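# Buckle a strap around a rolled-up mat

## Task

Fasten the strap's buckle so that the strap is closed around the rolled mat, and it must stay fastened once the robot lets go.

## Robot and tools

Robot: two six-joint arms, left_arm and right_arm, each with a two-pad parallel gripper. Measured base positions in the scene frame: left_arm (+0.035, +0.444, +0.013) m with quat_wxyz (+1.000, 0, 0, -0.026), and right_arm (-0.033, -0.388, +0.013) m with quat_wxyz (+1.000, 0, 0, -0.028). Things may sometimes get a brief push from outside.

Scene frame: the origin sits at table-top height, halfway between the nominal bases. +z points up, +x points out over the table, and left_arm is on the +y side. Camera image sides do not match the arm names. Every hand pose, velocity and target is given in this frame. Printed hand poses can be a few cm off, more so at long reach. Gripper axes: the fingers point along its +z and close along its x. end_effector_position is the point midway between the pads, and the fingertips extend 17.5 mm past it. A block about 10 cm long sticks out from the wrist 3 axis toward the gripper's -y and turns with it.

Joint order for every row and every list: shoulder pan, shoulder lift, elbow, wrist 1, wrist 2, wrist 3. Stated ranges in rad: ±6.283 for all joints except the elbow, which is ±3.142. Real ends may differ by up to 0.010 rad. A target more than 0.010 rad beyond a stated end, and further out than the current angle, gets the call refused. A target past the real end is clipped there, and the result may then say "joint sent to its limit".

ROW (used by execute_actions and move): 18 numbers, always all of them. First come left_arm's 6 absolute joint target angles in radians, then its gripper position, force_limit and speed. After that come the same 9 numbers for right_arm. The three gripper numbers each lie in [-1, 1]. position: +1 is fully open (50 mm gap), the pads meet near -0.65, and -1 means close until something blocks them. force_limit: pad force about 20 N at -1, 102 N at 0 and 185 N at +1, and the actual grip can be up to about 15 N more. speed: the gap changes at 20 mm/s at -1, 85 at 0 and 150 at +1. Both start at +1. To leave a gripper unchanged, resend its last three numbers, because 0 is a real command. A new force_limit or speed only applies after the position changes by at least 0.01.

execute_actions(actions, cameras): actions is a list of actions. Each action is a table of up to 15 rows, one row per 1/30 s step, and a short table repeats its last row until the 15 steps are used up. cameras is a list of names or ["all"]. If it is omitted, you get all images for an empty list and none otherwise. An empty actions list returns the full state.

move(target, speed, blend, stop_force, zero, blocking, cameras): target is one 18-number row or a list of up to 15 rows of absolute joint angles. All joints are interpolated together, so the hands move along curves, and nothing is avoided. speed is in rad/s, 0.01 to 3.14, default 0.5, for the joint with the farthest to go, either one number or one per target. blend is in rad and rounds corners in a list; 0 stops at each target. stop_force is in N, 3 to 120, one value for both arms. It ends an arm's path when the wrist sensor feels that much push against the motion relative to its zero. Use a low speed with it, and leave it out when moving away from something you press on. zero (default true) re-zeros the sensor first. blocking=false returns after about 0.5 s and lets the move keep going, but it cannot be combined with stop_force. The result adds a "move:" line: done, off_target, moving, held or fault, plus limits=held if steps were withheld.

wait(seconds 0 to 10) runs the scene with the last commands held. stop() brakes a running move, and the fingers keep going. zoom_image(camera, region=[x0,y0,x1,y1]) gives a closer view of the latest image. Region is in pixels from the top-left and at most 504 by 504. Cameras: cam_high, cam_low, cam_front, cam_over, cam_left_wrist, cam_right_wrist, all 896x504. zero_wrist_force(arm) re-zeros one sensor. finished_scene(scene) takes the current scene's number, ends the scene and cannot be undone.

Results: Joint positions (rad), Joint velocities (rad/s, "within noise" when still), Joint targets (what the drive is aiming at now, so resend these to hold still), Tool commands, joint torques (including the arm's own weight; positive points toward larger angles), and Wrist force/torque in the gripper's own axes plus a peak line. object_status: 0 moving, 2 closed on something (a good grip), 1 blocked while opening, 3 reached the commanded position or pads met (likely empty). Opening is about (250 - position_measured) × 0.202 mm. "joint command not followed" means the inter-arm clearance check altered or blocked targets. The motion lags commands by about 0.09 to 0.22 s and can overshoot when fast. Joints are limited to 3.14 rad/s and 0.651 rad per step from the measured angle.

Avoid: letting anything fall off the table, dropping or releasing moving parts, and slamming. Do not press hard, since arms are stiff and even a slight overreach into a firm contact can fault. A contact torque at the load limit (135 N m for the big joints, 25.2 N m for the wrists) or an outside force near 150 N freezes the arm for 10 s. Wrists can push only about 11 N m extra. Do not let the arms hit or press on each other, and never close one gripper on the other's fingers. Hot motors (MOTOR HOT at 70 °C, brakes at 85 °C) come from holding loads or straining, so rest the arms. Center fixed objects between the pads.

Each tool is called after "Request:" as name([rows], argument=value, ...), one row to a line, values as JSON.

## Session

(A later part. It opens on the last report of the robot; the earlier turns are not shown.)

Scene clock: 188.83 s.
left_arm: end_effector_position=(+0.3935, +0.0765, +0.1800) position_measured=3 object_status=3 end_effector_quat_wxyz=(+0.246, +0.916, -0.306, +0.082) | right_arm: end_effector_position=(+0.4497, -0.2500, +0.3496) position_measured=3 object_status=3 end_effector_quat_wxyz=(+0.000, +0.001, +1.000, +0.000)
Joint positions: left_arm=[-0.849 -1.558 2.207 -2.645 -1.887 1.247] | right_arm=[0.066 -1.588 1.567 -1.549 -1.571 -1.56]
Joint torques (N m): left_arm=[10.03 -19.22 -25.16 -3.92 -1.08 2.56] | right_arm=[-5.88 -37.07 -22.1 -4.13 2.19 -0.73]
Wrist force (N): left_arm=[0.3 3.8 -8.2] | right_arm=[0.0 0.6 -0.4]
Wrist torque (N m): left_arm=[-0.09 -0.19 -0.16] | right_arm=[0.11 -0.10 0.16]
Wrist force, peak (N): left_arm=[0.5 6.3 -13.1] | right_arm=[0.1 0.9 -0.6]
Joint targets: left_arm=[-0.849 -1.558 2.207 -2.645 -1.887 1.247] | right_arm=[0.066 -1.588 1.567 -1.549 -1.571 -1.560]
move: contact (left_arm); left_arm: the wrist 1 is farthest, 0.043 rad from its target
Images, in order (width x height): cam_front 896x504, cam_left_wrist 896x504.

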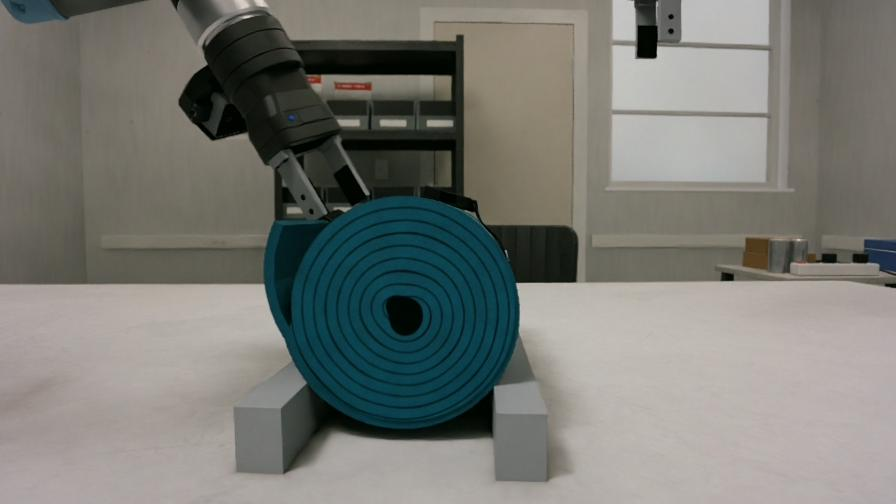

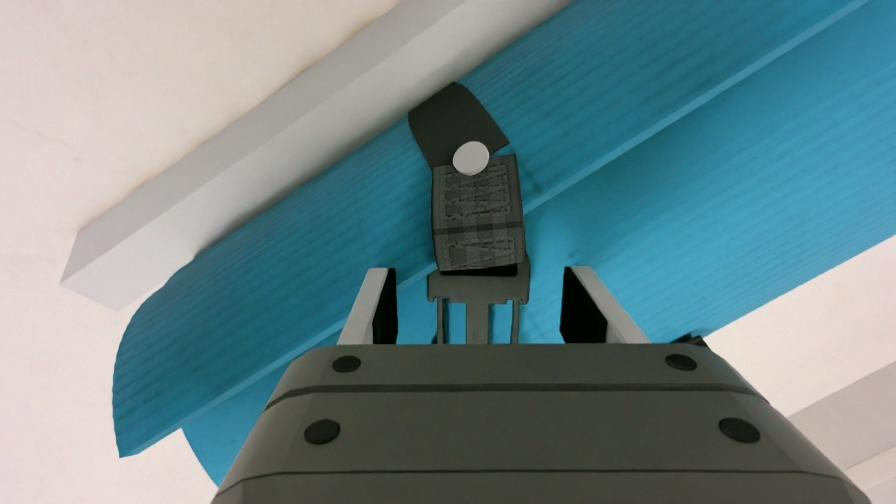

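Request:
move(target=[-0.8598,-1.5262,2.2149,-2.6877,-1.8820,1.2362,1,1,1,0.0657,-1.5884,1.5666,-1.549,-1.5708,-1.56,1,1,1], cameras=["cam_left_wrist","cam_front"], speed=0.03, stop_force=25)

Request:
zoom_image(camera="cam_left_wrist", region=[350, 120, 650, 350])

Request:
zoom_image(camera="cam_front", region=[240, 130, 440, 260])

Scene clock: 208.27 s.
left_arm: end_effector_position=(+0.3935, +0.0750, +0.1777) position_measured=3 object_status=3 end_effector_quat_wxyz=(+0.246, +0.916, -0.306, +0.082) | right_arm: end_effector_position=(+0.4497, -0.2500, +0.3496) position_measured=3 object_status=3 end_effector_quat_wxyz=(+0.000, +0.001, +1.000, +0.000)
Joint positions: left_arm=[-0.851 -1.552 2.209 -2.654 -1.886 1.245] | right_arm=[0.066 -1.588 1.567 -1.549 -1.571 -1.56]
Joint torques (N m): left_arm=[10.44 -13.73 -15.14 3.5 2.33 2.9] | right_arm=[-6.38 -37.21 -22.1 -4.13 2.1 -0.68]
Wrist force (N): left_arm=[2.2 18.1 -34.5] | right_arm=[0.1 0.6 -0.6]
Wrist torque (N m): left_arm=[-0.03 -0.92 -0.51] | right_arm=[0.10 -0.12 0.16]
Wrist force, peak (N): left_arm=[2.4 19.9 -37.9] | right_arm=[0.1 0.6 -0.8]
Joint targets: left_arm=[-0.851 -1.552 2.209 -2.654 -1.886 1.245] | right_arm=[0.066 -1.588 1.567 -1.549 -1.571 -1.560]
move: contact (left_arm); left_arm: the wrist 1 is farthest, 0.034 rad from its target
Images, in order (width x height): cam_front 896x504, cam_left_wrist 896x504.

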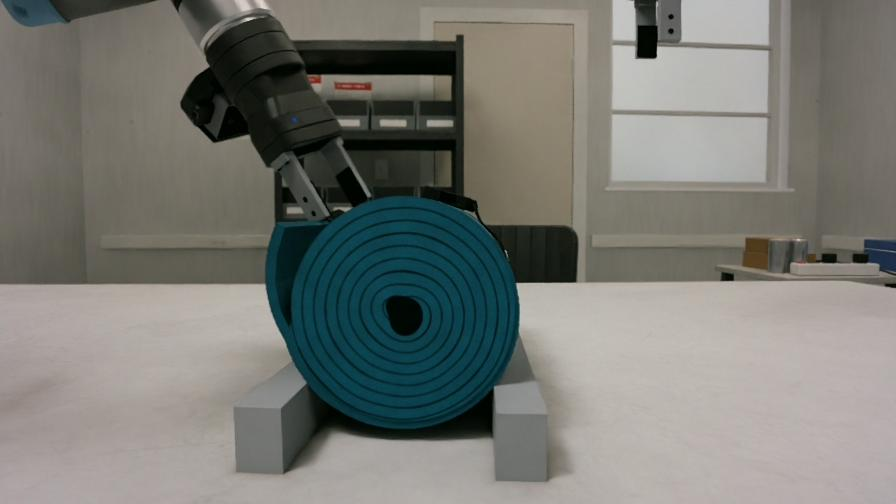

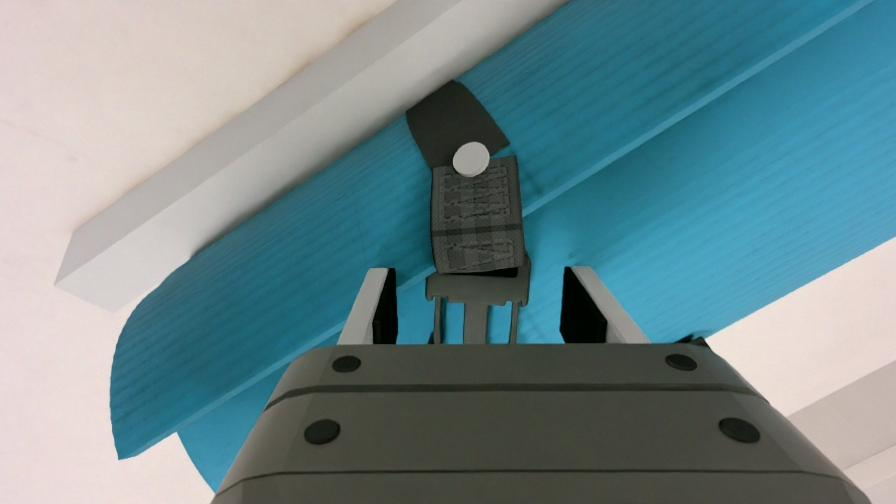

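Scaled by 1.680.

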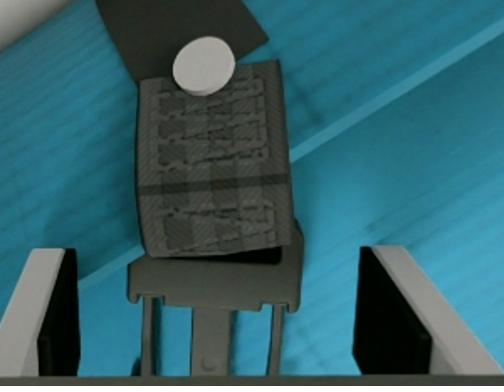

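Scaled by 2.520.

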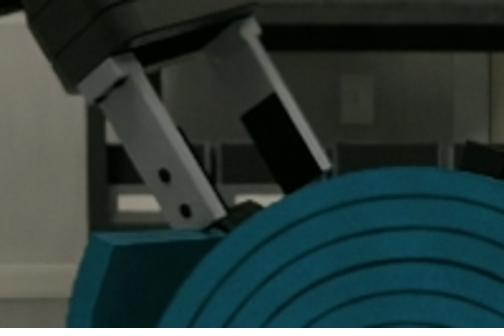

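Request:
move([
  [-0.8321,-1.6064,2.1945,-2.5786,-1.8934,1.263,1,1,1,0.0657,-1.5884,1.5666,-1.549,-1.5708,-1.56,1,1,1],
  [-0.8430,-1.5834,2.1948,-2.6054,-1.8889,1.0436,0.77,1,1,0.0657,-1.5884,1.5666,-1.549,-1.5708,-1.56,1,1,1],
], cameras=["cam_left_wrist","cam_front"], speed=0.3)

Request:
zoom_image(camera="cam_left_wrist", region=[350, 120, 650, 350])

Scene clock: 262.83 s.
left_arm: end_effector_position=(+0.3937, +0.0802, +0.1916) position_measured=37 object_status=3 end_effector_quat_wxyz=(+0.253, +0.943, -0.209, +0.056) | right_arm: end_effector_position=(+0.4497, -0.2500, +0.3496) position_measured=3 object_status=3 end_effector_quat_wxyz=(+0.000, +0.001, +1.000, +0.000)
Joint positions: left_arm=[-0.843 -1.583 2.195 -2.605 -1.889 1.044] | right_arm=[0.066 -1.588 1.567 -1.549 -1.571 -1.56]
Joint torques (N m): left_arm=[7.87 -31.75 -15.66 -1.3 -2.08 -2.42] | right_arm=[-6.04 -37.39 -22.17 -4.01 2.08 -0.55]
Wrist force (N): left_arm=[-0.4 -1.2 0.6] | right_arm=[0.2 0.6 -0.4]
Wrist torque (N m): left_arm=[-0.18 0.10 -0.16] | right_arm=[0.11 -0.14 0.16]
Wrist force, peak (N): left_arm=[2.4 18.2 -34.7] | right_arm=[0.2 0.8 -0.6]
Joint targets: left_arm=[-0.843 -1.583 2.195 -2.605 -1.889 1.044] | right_arm=[0.066 -1.588 1.567 -1.549 -1.571 -1.560]
move: done
Images, in order (width x height): cam_front 896x504, cam_left_wrist 896x504.

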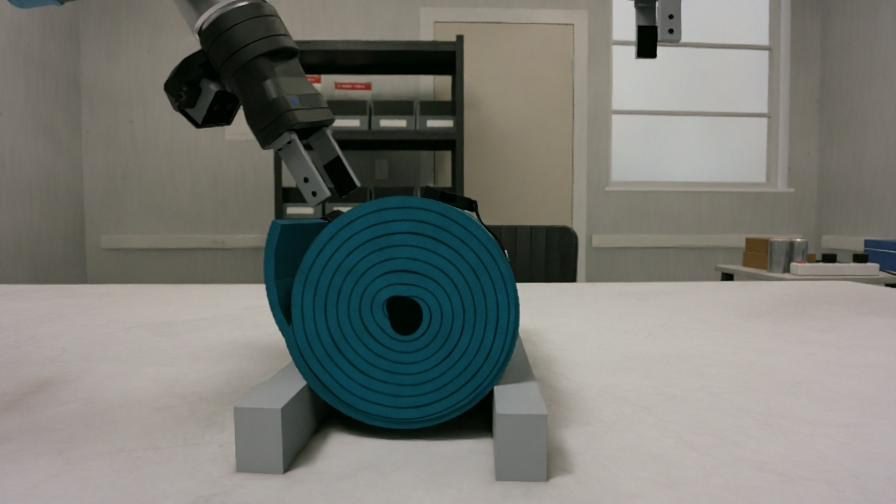

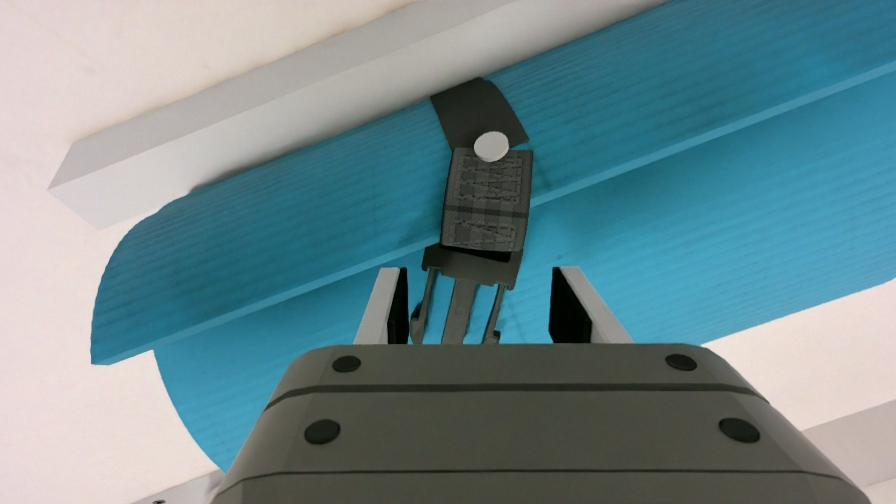

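Scaled by 1.680.

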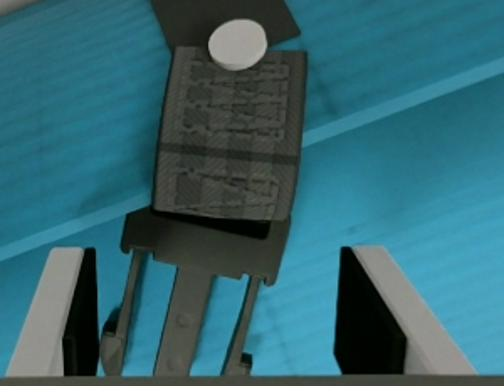

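Request:
move(target=[-0.8696,-1.5328,2.2145,-2.6835,-1.8779,1.0181,0.85,1,1,0.0657,-1.5884,1.5666,-1.549,-1.5708,-1.56,1,1,1], cameras=["cam_left_wrist","cam_front"], speed=0.05, stop_force=10)

Request:
zoom_image(camera="cam_left_wrist", region=[350, 120, 650, 350])

Request:
zoom_image(camera="cam_front", region=[240, 130, 440, 260])

Scene clock: 273.73 s.
left_arm: end_effector_position=(+0.3919, +0.0728, +0.1797) position_measured=25 object_status=3 end_effector_quat_wxyz=(+0.253, +0.943, -0.209, +0.056) | right_arm: end_effector_position=(+0.4497, -0.2500, +0.3496) position_measured=3 object_status=3 end_effector_quat_wxyz=(+0.000, +0.001, +1.000, +0.000)
Joint positions: left_arm=[-0.858 -1.555 2.206 -2.649 -1.883 1.029] | right_arm=[0.066 -1.588 1.567 -1.549 -1.571 -1.56]
Joint torques (N m): left_arm=[9.27 -26.46 -23.87 -3.48 -1.47 2.46] | right_arm=[-6.41 -37.44 -22.58 -4.01 1.89 -0.59]
Wrist force (N): left_arm=[2.5 3.4 -9.7] | right_arm=[0.2 0.6 -0.4]
Wrist torque (N m): left_arm=[-0.05 -0.19 -0.16] | right_arm=[0.12 -0.13 0.16]
Wrist force, peak (N): left_arm=[3.0 5.4 -14.1] | right_arm=[0.3 0.8 -0.7]
Joint targets: left_arm=[-0.858 -1.555 2.206 -2.649 -1.883 1.029] | right_arm=[0.066 -1.588 1.567 -1.549 -1.571 -1.560]
move: contact (left_arm); left_arm: the wrist 1 is farthest, 0.035 rad from its target
Images, in order (width x height): cam_front 896x504, cam_left_wrist 896x504.

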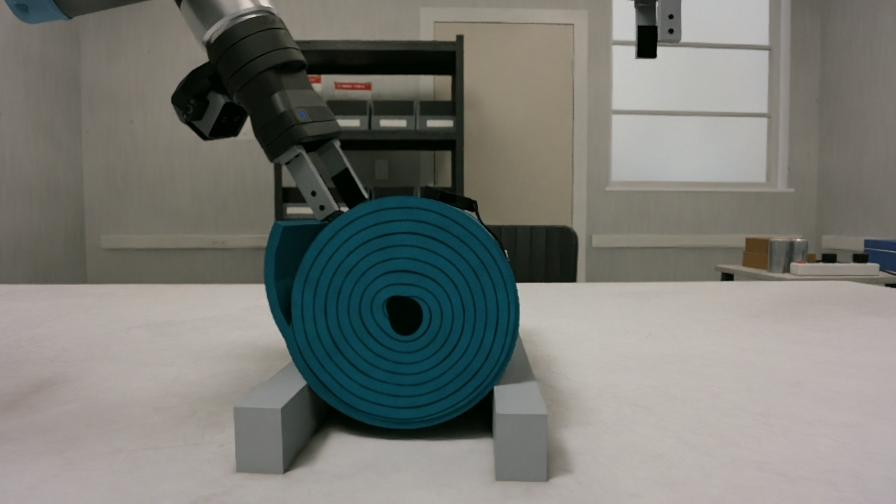

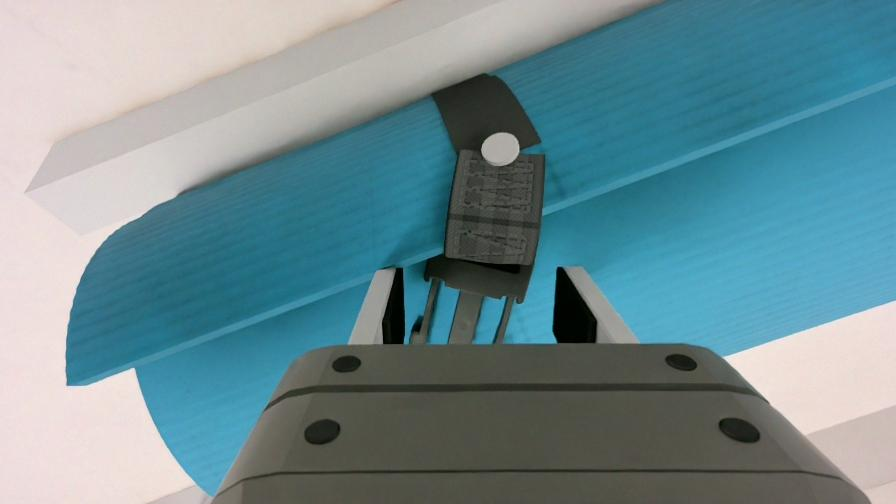

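Scaled by 1.680.

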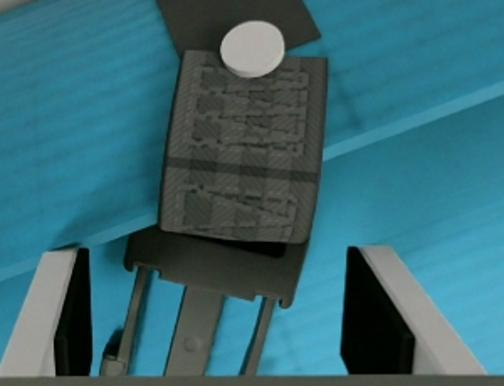

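Scaled by 2.520.

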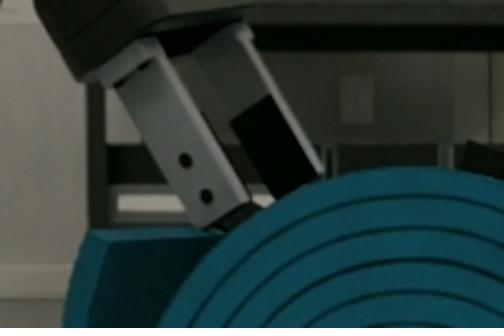

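Request:
move(target=[-0.8722,-1.5628,2.2027,-2.6426,-1.8768,1.0155,0.85,1,1,0.0657,-1.5884,1.5666,-1.549,-1.5708,-1.56,1,1,1], speed=0.1)

Request:
move(target=[-0.8810,-1.5351,2.2090,-2.6790,-1.8732,1.0070,0.85,1,1,0.0657,-1.5884,1.5666,-1.549,-1.5708,-1.56,1,1,1], cameras=["cam_left_wrist","cam_front"], speed=0.05, stop_force=10)

Request:
zoom_image(camera="cam_left_wrist", region=[350, 120, 650, 350])

Request:
zoom_image(camera="cam_front", region=[240, 130, 440, 260])

Scene clock: 289.57 s.
left_arm: end_effector_position=(+0.3878, +0.0682, +0.1834) position_measured=25 object_status=3 end_effector_quat_wxyz=(+0.253, +0.943, -0.209, +0.056) | right_arm: end_effector_position=(+0.4497, -0.2500, +0.3496) position_measured=3 object_status=3 end_effector_quat_wxyz=(+0.000, +0.001, +1.000, +0.000)
Joint positions: left_arm=[-0.872 -1.563 2.203 -2.642 -1.877 1.015] | right_arm=[0.066 -1.588 1.567 -1.549 -1.571 -1.56]
Joint torques (N m): left_arm=[8.04 -23.04 -25.16 -2.45 -0.04 0.36] | right_arm=[-5.89 -37.37 -22.28 -3.95 1.88 -0.56]
Wrist force (N): left_arm=[-0.3 -1.2 0.4] | right_arm=[0.2 0.6 -0.4]
Wrist torque (N m): left_arm=[-0.18 0.08 -0.03] | right_arm=[0.11 -0.13 0.16]
Wrist force, peak (N): left_arm=[2.6 3.3 -10.2] | right_arm=[0.0 0.9 -0.5]
Joint targets: left_arm=[-0.872 -1.563 2.203 -2.643 -1.877 1.016] | right_arm=[0.066 -1.588 1.567 -1.549 -1.571 -1.560]
move: done

Scene clock: 291.43 s.
left_arm: end_effector_position=(+0.3877, +0.0624, +0.1727) position_measured=25 object_status=3 end_effector_quat_wxyz=(+0.253, +0.943, -0.209, +0.056) | right_arm: end_effector_position=(+0.4497, -0.2500, +0.3496) position_measured=3 object_status=3 end_effector_quat_wxyz=(+0.000, +0.001, +1.000, +0.000)
Joint positions: left_arm=[-0.881 -1.535 2.209 -2.679 -1.873 1.007] | right_arm=[0.066 -1.588 1.567 -1.549 -1.571 -1.56]
Joint torques (N m): left_arm=[8.17 -34.11 -27.96 -1.25 -1.98 2.23] | right_arm=[-6.36 -37.33 -22.44 -3.98 1.86 -0.53]
Wrist force (N): left_arm=[-0.4 -1.2 0.6] | right_arm=[0.0 0.5 -0.5]
Wrist torque (N m): left_arm=[-0.19 0.10 -0.03] | right_arm=[0.09 -0.10 0.16]
Wrist force, peak (N): left_arm=[-0.4 -1.3 0.8] | right_arm=[0.1 0.8 -0.4]
Joint targets: left_arm=[-0.881 -1.535 2.209 -2.679 -1.873 1.007] | right_arm=[0.066 -1.588 1.567 -1.549 -1.571 -1.560]
move: done
Images, in order (width x height): cam_front 896x504, cam_left_wrist 896x504.

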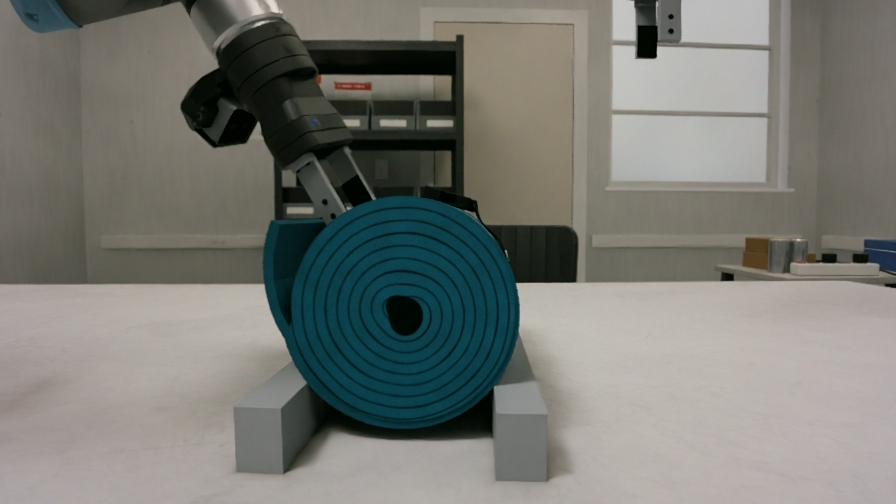

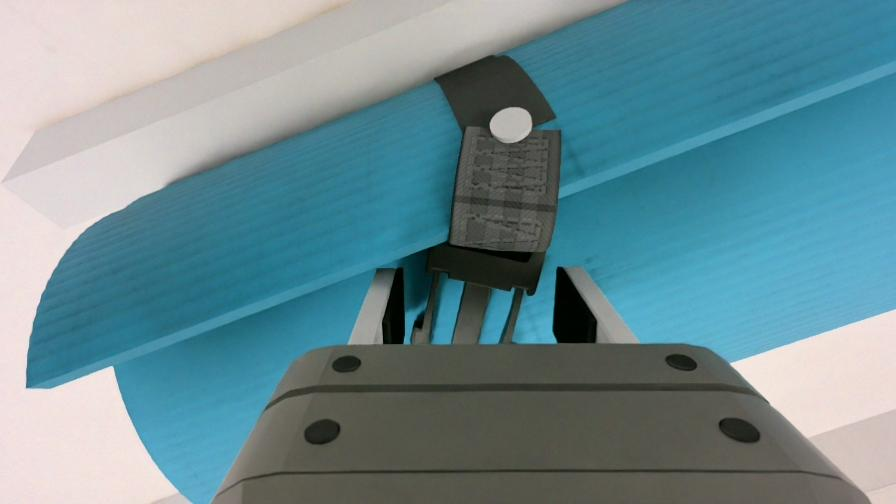

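Scaled by 1.680.

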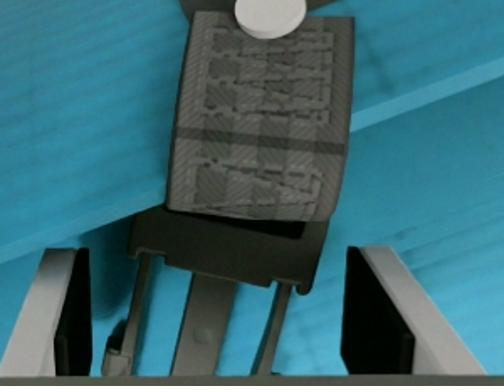

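Scaled by 2.520.

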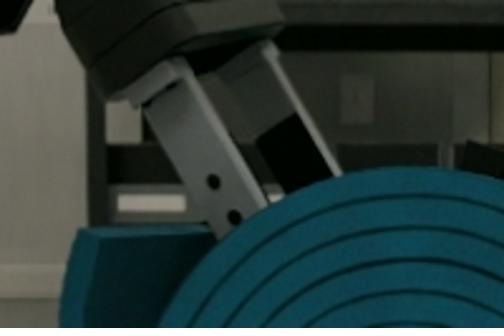

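Request:
move(target=[-0.8696,-1.5328,2.2145,-2.6835,-1.8779,1.0181,0.85,1,1,0.0657,-1.5884,1.5666,-1.549,-1.5708,-1.56,1,1,1], cameras=["cam_left_wrist","cam_front"], speed=0.03, stop_force=12)

Request:
zoom_image(camera="cam_left_wrist", region=[350, 120, 650, 350])

Scene clock: 303.53 s.
left_arm: end_effector_position=(+0.3901, +0.0671, +0.1700) position_measured=25 object_status=3 end_effector_quat_wxyz=(+0.253, +0.943, -0.209, +0.056) | right_arm: end_effector_position=(+0.4497, -0.2500, +0.3496) position_measured=3 object_status=3 end_effector_quat_wxyz=(+0.000, +0.001, +1.000, +0.000)
Joint positions: left_arm=[-0.87 -1.533 2.215 -2.684 -1.878 1.018] | right_arm=[0.066 -1.588 1.567 -1.549 -1.571 -1.56]
Joint torques (N m): left_arm=[-7.25 -25.25 -27.15 -1.9 1.18 -2.66] | right_arm=[-6.3 -37.17 -23.11 -3.96 1.75 -0.57]
Wrist force (N): left_arm=[-0.3 -0.9 0.4] | right_arm=[0.2 0.6 -0.4]
Wrist torque (N m): left_arm=[-0.19 0.08 -0.16] | right_arm=[0.10 -0.12 0.16]
Wrist force, peak (N): left_arm=[-0.5 -1.5 0.6] | right_arm=[0.1 0.7 -0.7]
Joint targets: left_arm=[-0.870 -1.533 2.214 -2.683 -1.878 1.018] | right_arm=[0.066 -1.588 1.567 -1.549 -1.571 -1.560]
move: done
Images, in order (width x height): cam_front 896x504, cam_left_wrist 896x504.

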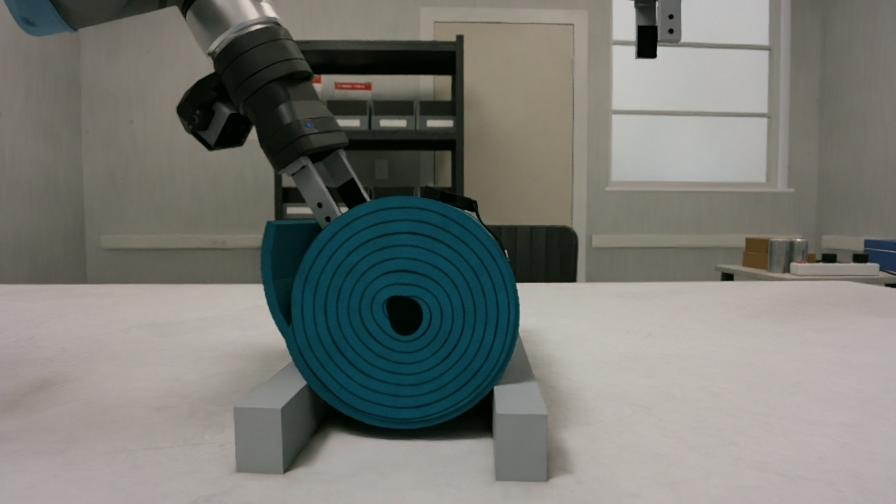

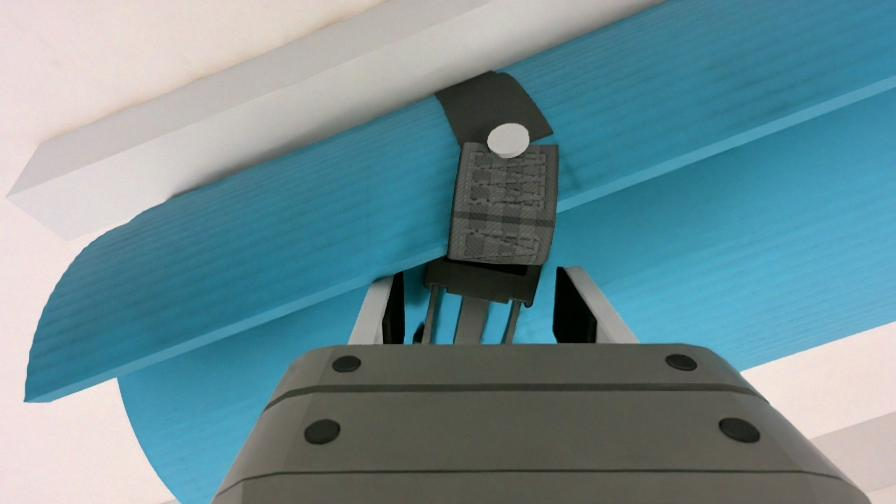

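Scaled by 1.680.

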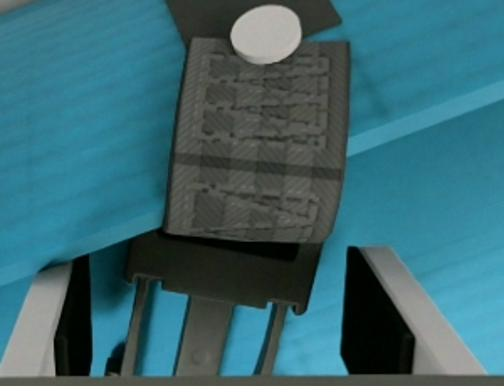

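Request:
move(target=[-0.8696,-1.5328,2.2145,-2.6835,-1.8779,1.0181,-1,-0.5,-1,0.0657,-1.5884,1.5666,-1.549,-1.5708,-1.56,1,1,1], cameras=["cam_left_wrist","cam_front"])

Request:
zoom_image(camera="cam_left_wrist", region=[350, 120, 650, 350])

Scene clock: 308.80 s.
left_arm: end_effector_position=(+0.3901, +0.0671, +0.1700) position_measured=252 object_status=0 end_effector_quat_wxyz=(+0.253, +0.943, -0.209, +0.056) | right_arm: end_effector_position=(+0.4497, -0.2500, +0.3496) position_measured=3 object_status=3 end_effector_quat_wxyz=(+0.000, +0.001, +1.000, +0.000)
Joint positions: left_arm=[-0.87 -1.533 2.214 -2.683 -1.878 1.018] | right_arm=[0.066 -1.588 1.567 -1.549 -1.571 -1.56]
Joint torques (N m): left_arm=[-6.91 -26.55 -17.04 -1.73 -1.84 -2.55] | right_arm=[-6.31 -37.13 -22.73 -3.83 1.68 -0.46]
Wrist force (N): left_arm=[1.0 -2.0 -12.2] | right_arm=[0.0 0.7 -0.6]
Wrist torque (N m): left_arm=[-0.17 0.10 -0.15] | right_arm=[0.13 -0.11 0.16]
Wrist force, peak (N): left_arm=[3.2 -2.3 -13.1] | right_arm=[0.1 0.8 -0.5]
Joint targets: left_arm=[-0.870 -1.533 2.214 -2.683 -1.878 1.018] | right_arm=[0.066 -1.588 1.567 -1.549 -1.571 -1.560]
move: done
Images, in order (width x height): cam_front 896x504, cam_left_wrist 896x504.

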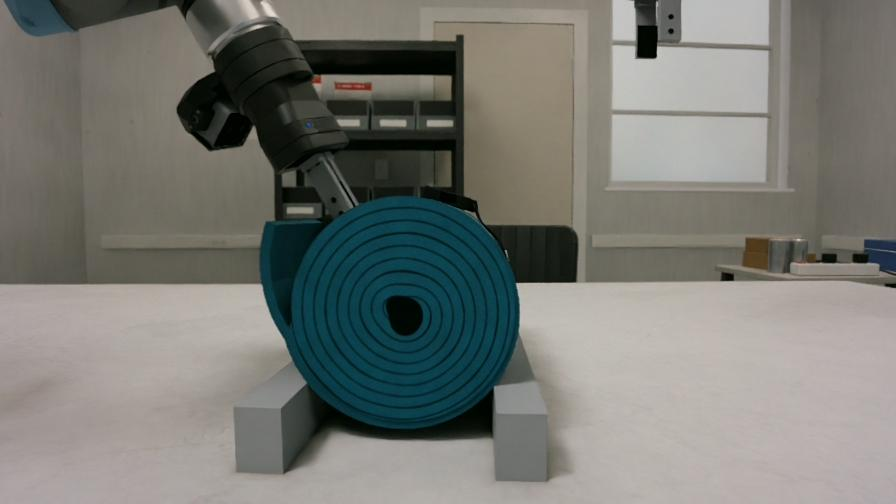

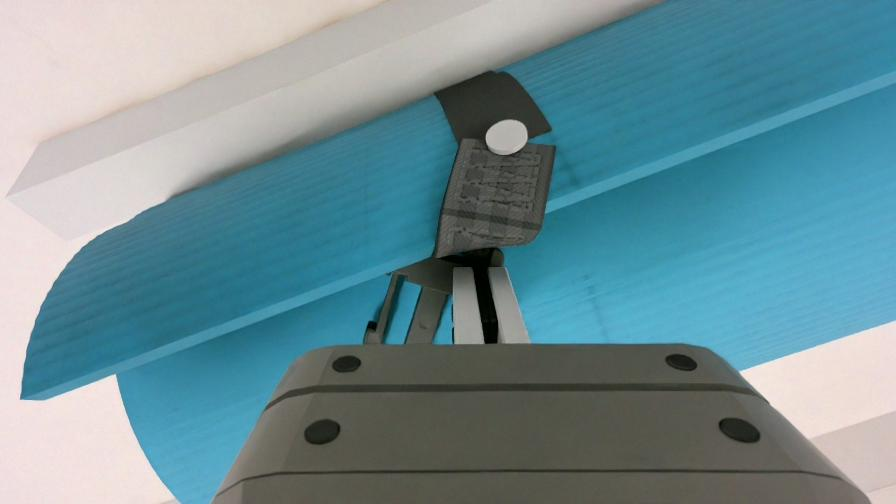

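Scaled by 1.680.

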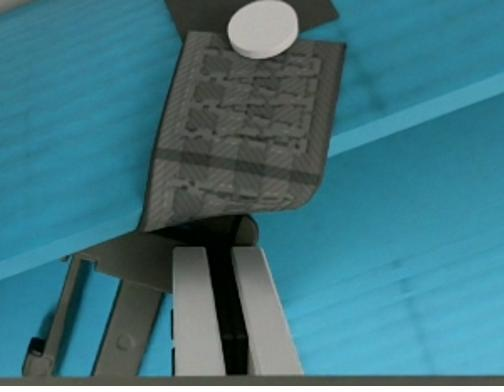

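Request:
move(target=[-0.8696,-1.5328,2.2145,-2.6835,-1.8779,1.0181,1,-0.5,-1,0.0657,-1.5884,1.5666,-1.549,-1.5708,-1.56,1,1,1], cameras=["cam_left_wrist","cam_over"])

Request:
zoom_image(camera="cam_left_wrist", region=[350, 120, 650, 350])

Scene clock: 314.07 s.
left_arm: end_effector_position=(+0.3901, +0.0671, +0.1700) position_measured=3 object_status=0 end_effector_quat_wxyz=(+0.253, +0.943, -0.209, +0.056) | right_arm: end_effector_position=(+0.4497, -0.2500, +0.3496) position_measured=3 object_status=3 end_effector_quat_wxyz=(+0.000, +0.001, +1.000, +0.000)
Joint positions: left_arm=[-0.87 -1.533 2.215 -2.683 -1.878 1.018] | right_arm=[0.066 -1.588 1.567 -1.549 -1.571 -1.56]
Joint torques (N m): left_arm=[-7.03 -16.21 -14.57 -1.84 0.74 -2.37] | right_arm=[-5.9 -36.88 -22.9 -3.78 1.57 -0.43]
Wrist force (N): left_arm=[0.1 -0.9 0.1] | right_arm=[0.0 0.5 -0.5]
Wrist torque (N m): left_arm=[-0.18 0.09 -0.16] | right_arm=[0.09 -0.10 0.16]
Wrist force, peak (N): left_arm=[1.0 -2.1 -12.5] | right_arm=[0.0 0.7 -0.7]
Joint targets: left_arm=[-0.870 -1.533 2.214 -2.683 -1.878 1.018] | right_arm=[0.066 -1.588 1.567 -1.549 -1.571 -1.560]
move: done
Images, in order (width x height): cam_over 896x504, cam_left_wrist 896x504.

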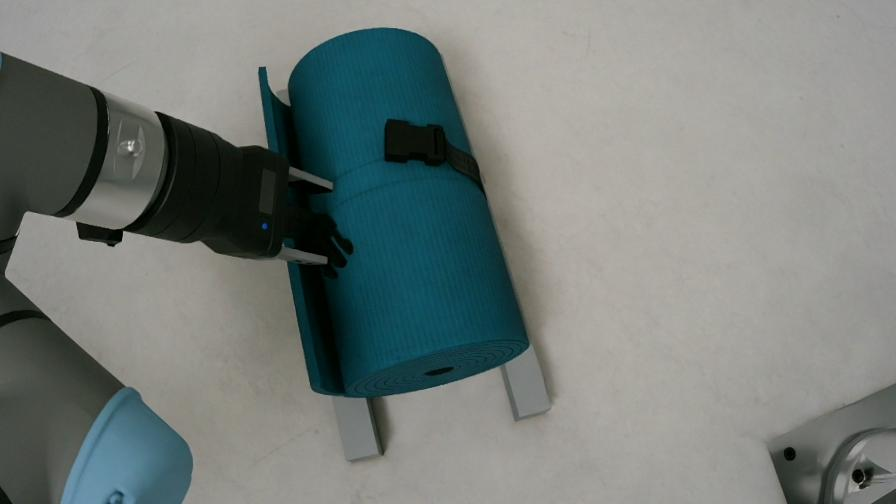

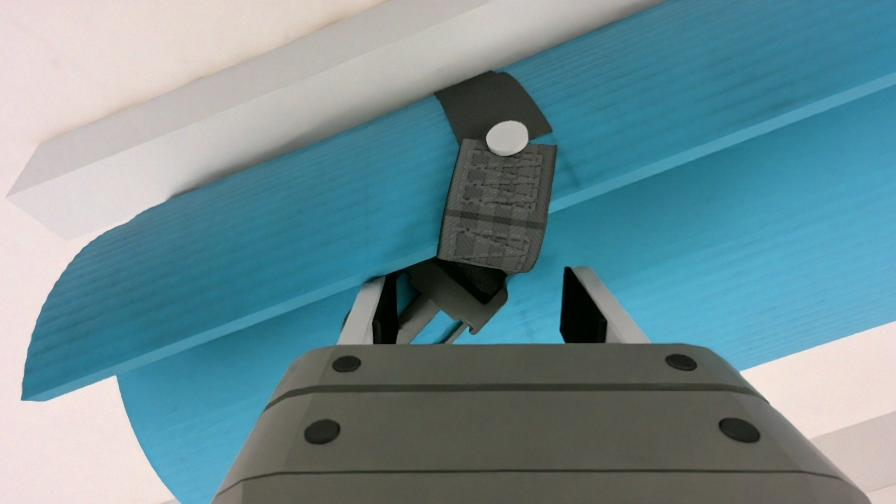

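Scaled by 1.680.

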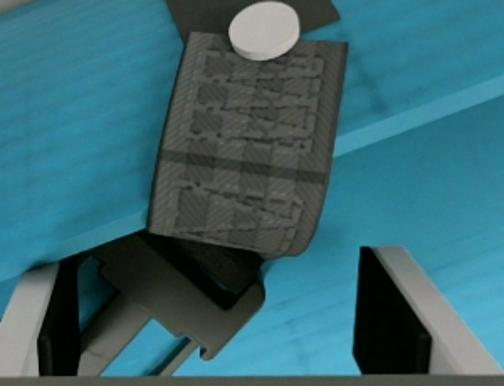

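Request:
move(target=[-0.8430,-1.5834,2.1948,-2.6054,-1.8889,1.0436,1,-0.5,-1,0.0657,-1.5884,1.5666,-1.549,-1.5708,-1.56,1,1,1], cameras=["cam_left_wrist","cam_front"], speed=0.1)

Request:
zoom_image(camera="cam_left_wrist", region=[350, 120, 650, 350])

Request:
zoom_image(camera="cam_front", region=[240, 130, 440, 260])

Scene clock: 321.70 s.
left_arm: end_effector_position=(+0.3937, +0.0802, +0.1917) position_measured=3 object_status=3 end_effector_quat_wxyz=(+0.253, +0.943, -0.209, +0.056) end_effector_velocity=(+0.001, -0.001, +0.000) end_effector_angular_velocity=(-0.002, -0.003, +0.000) | right_arm: end_effector_position=(+0.4497, -0.2500, +0.3496) position_measured=3 object_status=3 end_effector_quat_wxyz=(+0.000, +0.001, +1.000, +0.000)
Joint positions: left_arm=[-0.843 -1.584 2.195 -2.605 -1.889 1.044] | right_arm=[0.066 -1.588 1.567 -1.549 -1.571 -1.56]
Joint velocities: left_arm=[0 0.002 -0.001 -0.005 0.001 0] | right_arm=[within noise]
Joint torques (N m): left_arm=[-8.02 -15.08 -17.13 -6.05 -0.27 -1.85] | right_arm=[-5.94 -37.38 -23.43 -3.76 1.5 -0.37]
Wrist force (N): left_arm=[-0.4 -1.2 0.5] | right_arm=[0.1 0.7 -0.4]
Wrist torque (N m): left_arm=[-0.18 0.10 -0.16] | right_arm=[0.12 -0.11 0.16]
Wrist force, peak (N): left_arm=[-0.4 -0.9 1.3] | right_arm=[0.0 0.7 -0.7]
Joint targets: left_arm=[-0.843 -1.583 2.195 -2.605 -1.889 1.044] | right_arm=[0.066 -1.588 1.567 -1.549 -1.571 -1.560]
move: done
Images, in order (width x height): cam_front 896x504, cam_left_wrist 896x504.

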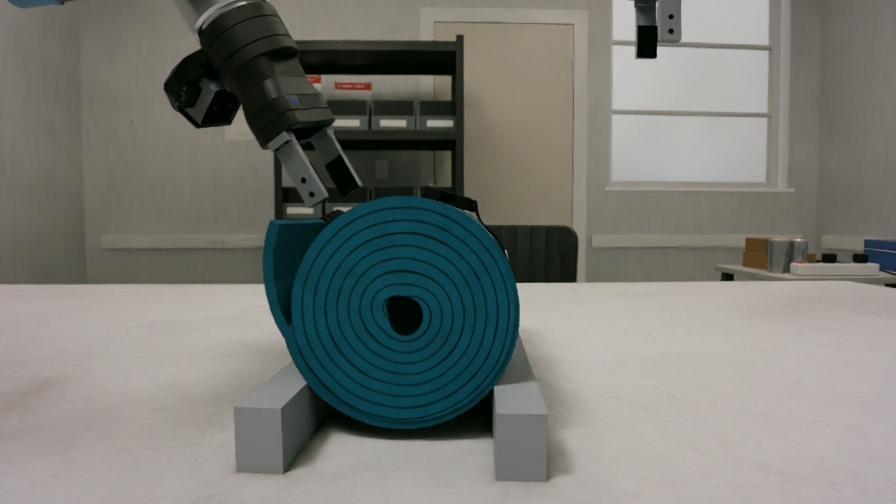

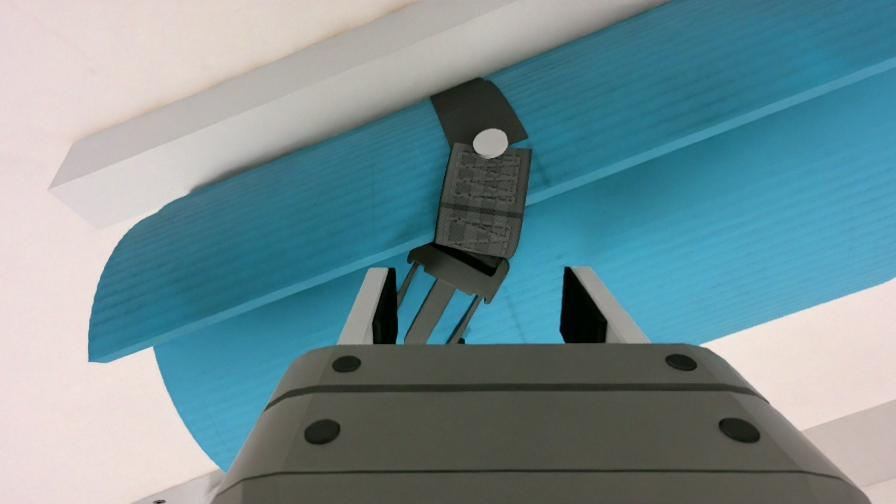

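Scaled by 1.680.

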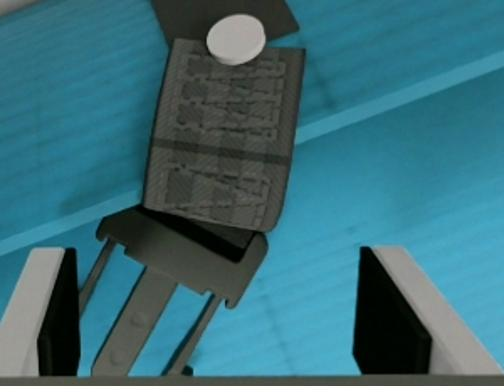

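Scaled by 2.520.

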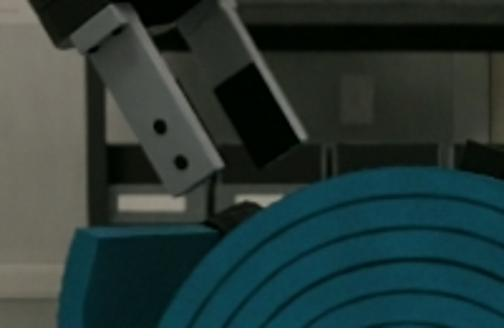

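Request:
move(target=[-0.9757,-1.7143,2.3247,-2.6404,-1.8322,0.4816,-1,-0.5,-0.5,0.0657,-1.5884,1.5666,-1.549,-1.5708,-1.56,1,1,1], speed=0.3)

Request:
move(target=[-1.0007,-1.6211,2.3437,-2.7583,-1.8211,0.4587,-1,-0.5,-0.5,0.0657,-1.5884,1.5666,-1.549,-1.5708,-1.56,1,1,1], speed=0.06, stop_force=6, cameras=["cam_left_wrist","cam_front"])

Request:
zoom_image(camera="cam_left_wrist", region=[400, 120, 700, 350])

Scene clock: 349.83 s.
left_arm: end_effector_position=(+0.3303, +0.0833, +0.1909) position_measured=252 object_status=3 end_effector_quat_wxyz=(+0.259, +0.966, +0.000, +0.000) | right_arm: end_effector_position=(+0.4497, -0.2500, +0.3496) position_measured=3 object_status=3 end_effector_quat_wxyz=(+0.000, +0.001, +1.000, +0.000)
Joint positions: left_arm=[-0.976 -1.714 2.325 -2.641 -1.832 0.482] | right_arm=[0.066 -1.588 1.567 -1.549 -1.571 -1.56]
Joint torques (N m): left_arm=[9.57 -9.31 -29.56 -1.97 -2.12 0.32] | right_arm=[-6.06 -37.35 -24.05 -3.68 1.4 -0.3]
Wrist force (N): left_arm=[-0.6 -1.2 0.6] | right_arm=[0.0 0.7 -0.5]
Wrist torque (N m): left_arm=[-0.15 0.13 -0.18] | right_arm=[0.13 -0.10 0.16]
Wrist force, peak (N): left_arm=[-1.2 -1.2 0.7] | right_arm=[0.1 0.7 -0.7]
Joint targets: left_arm=[-0.976 -1.714 2.325 -2.640 -1.832 0.482] | right_arm=[0.066 -1.588 1.567 -1.549 -1.571 -1.560]
move: done

Scene clock: 352.70 s.
left_arm: end_effector_position=(+0.3304, +0.0672, +0.1635) position_measured=252 object_status=3 end_effector_quat_wxyz=(+0.259, +0.966, +0.000, +0.000) | right_arm: end_effector_position=(+0.4497, -0.2500, +0.3496) position_measured=3 object_status=3 end_effector_quat_wxyz=(+0.000, +0.001, +1.000, +0.000)
Joint positions: left_arm=[-0.998 -1.63 2.342 -2.747 -1.822 0.461] | right_arm=[0.066 -1.588 1.567 -1.549 -1.571 -1.56]
Joint torques (N m): left_arm=[7.45 -15.47 -25.78 -4.88 -1.97 2.28] | right_arm=[-6.53 -36.91 -23.95 -3.68 1.29 -0.31]
Wrist force (N): left_arm=[-0.7 -1.1 -6.6] | right_arm=[0.3 0.7 -0.5]
Wrist torque (N m): left_arm=[-0.22 0.09 -0.06] | right_arm=[0.12 -0.14 0.16]
Wrist force, peak (N): left_arm=[-5.4 -7.2 -28.1] | right_arm=[0.2 0.7 -0.6]
Joint targets: left_arm=[-0.998 -1.630 2.342 -2.747 -1.822 0.461] | right_arm=[0.066 -1.588 1.567 -1.549 -1.571 -1.560]
move: contact (left_arm); left_arm: the wrist 1 is farthest, 0.011 rad from its target
Images, in order (width x height): cam_front 896x504, cam_left_wrist 896x504.

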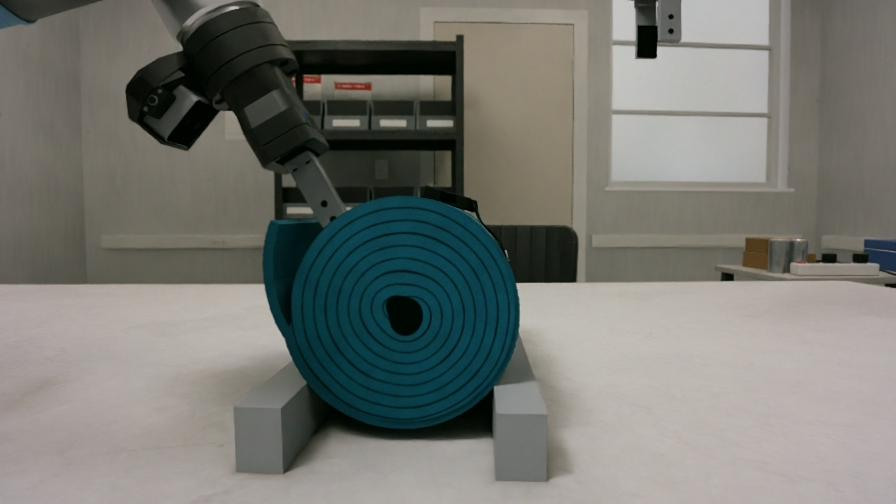

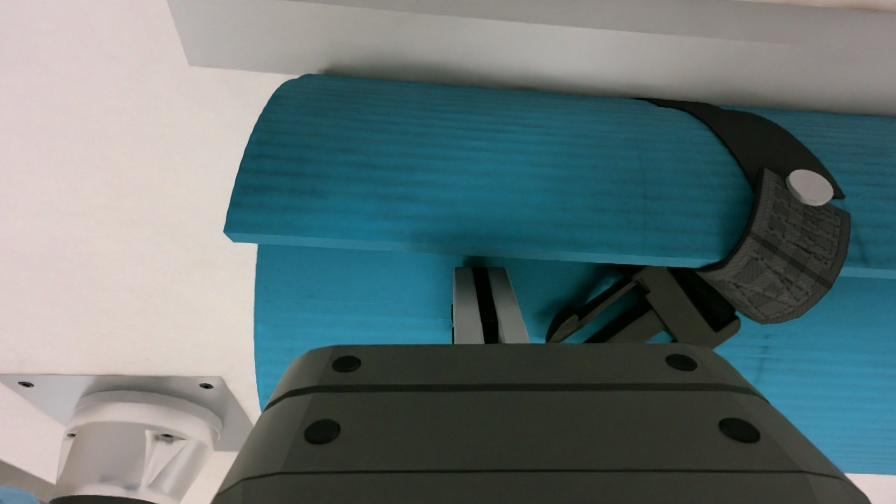

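Scaled by 1.680.

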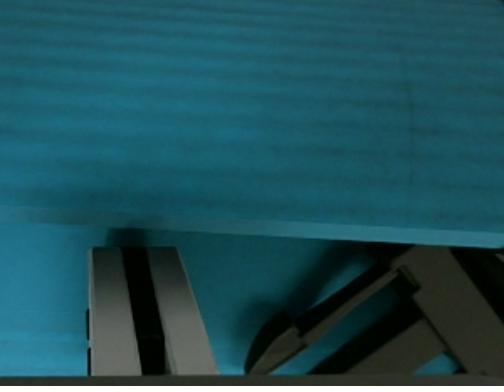

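Request:
move(target=[-0.9023,-1.5448,2.2472,-2.7134,-1.8641,0.5505,-1,-0.5,-0.5,0.0657,-1.5884,1.5666,-1.549,-1.5708,-1.56,1,1,1], speed=0.06, stop_force=15, cameras=["cam_left_wrist","cam_over"])

Request:
zoom_image(camera="cam_left_wrist", region=[400, 120, 700, 350])

Scene clock: 368.73 s.
left_arm: end_effector_position=(+0.3757, +0.0643, +0.1648) position_measured=252 object_status=3 end_effector_quat_wxyz=(+0.259, +0.966, +0.000, +0.000) | right_arm: end_effector_position=(+0.4497, -0.2500, +0.3496) position_measured=3 object_status=3 end_effector_quat_wxyz=(+0.000, +0.001, +1.000, +0.000)
Joint positions: left_arm=[-0.902 -1.545 2.247 -2.713 -1.864 0.55] | right_arm=[0.066 -1.588 1.567 -1.549 -1.571 -1.56]
Joint torques (N m): left_arm=[-6.59 -31.97 -13.54 -6.23 1.29 -2.53] | right_arm=[-5.73 -37.13 -24 -3.57 1.23 -0.21]
Wrist force (N): left_arm=[-0.6 -1.2 0.8] | right_arm=[0.1 0.7 -0.4]
Wrist torque (N m): left_arm=[-0.15 0.12 -0.16] | right_arm=[0.13 -0.12 0.16]
Wrist force, peak (N): left_arm=[-4.4 -2.8 -5.1] | right_arm=[-0.1 0.8 -0.6]
Joint targets: left_arm=[-0.902 -1.545 2.247 -2.713 -1.864 0.550] | right_arm=[0.066 -1.588 1.567 -1.549 -1.571 -1.560]
move: done
Images, in order (width x height): cam_over 896x504, cam_left_wrist 896x504.

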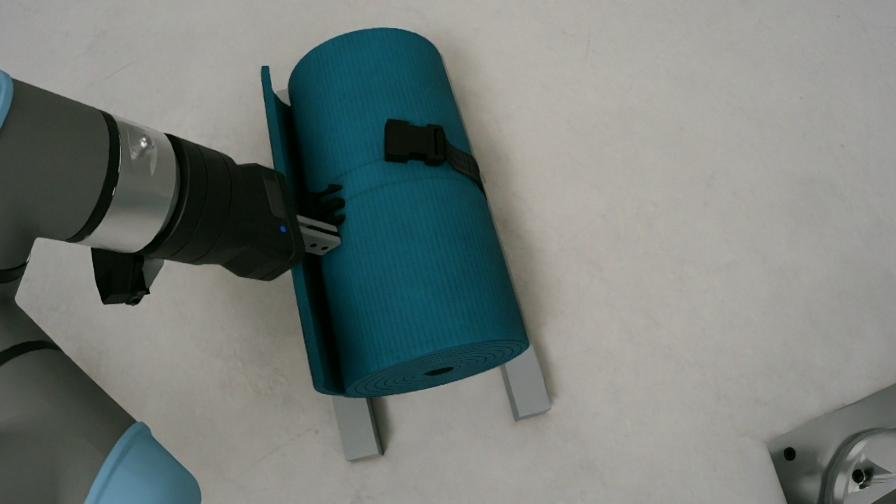

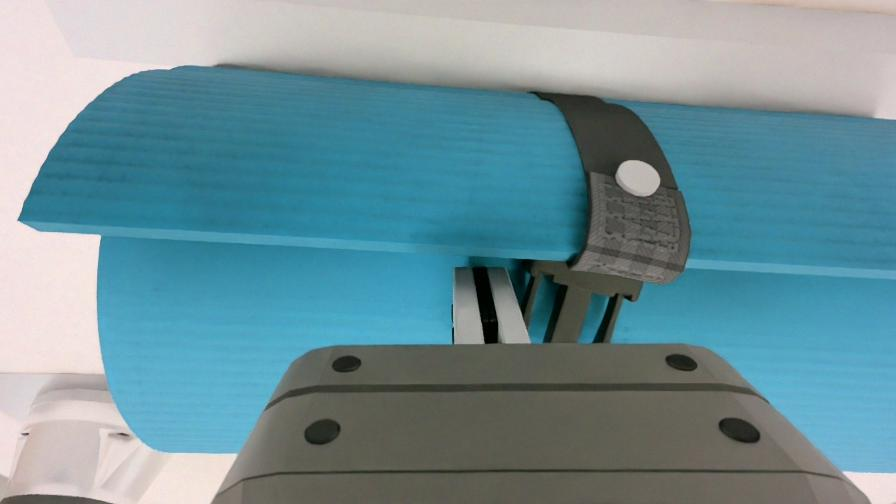

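Scaled by 1.680.

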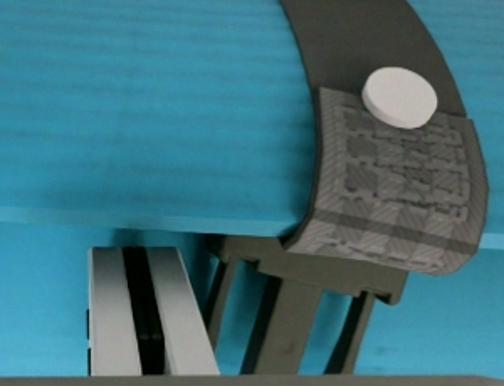

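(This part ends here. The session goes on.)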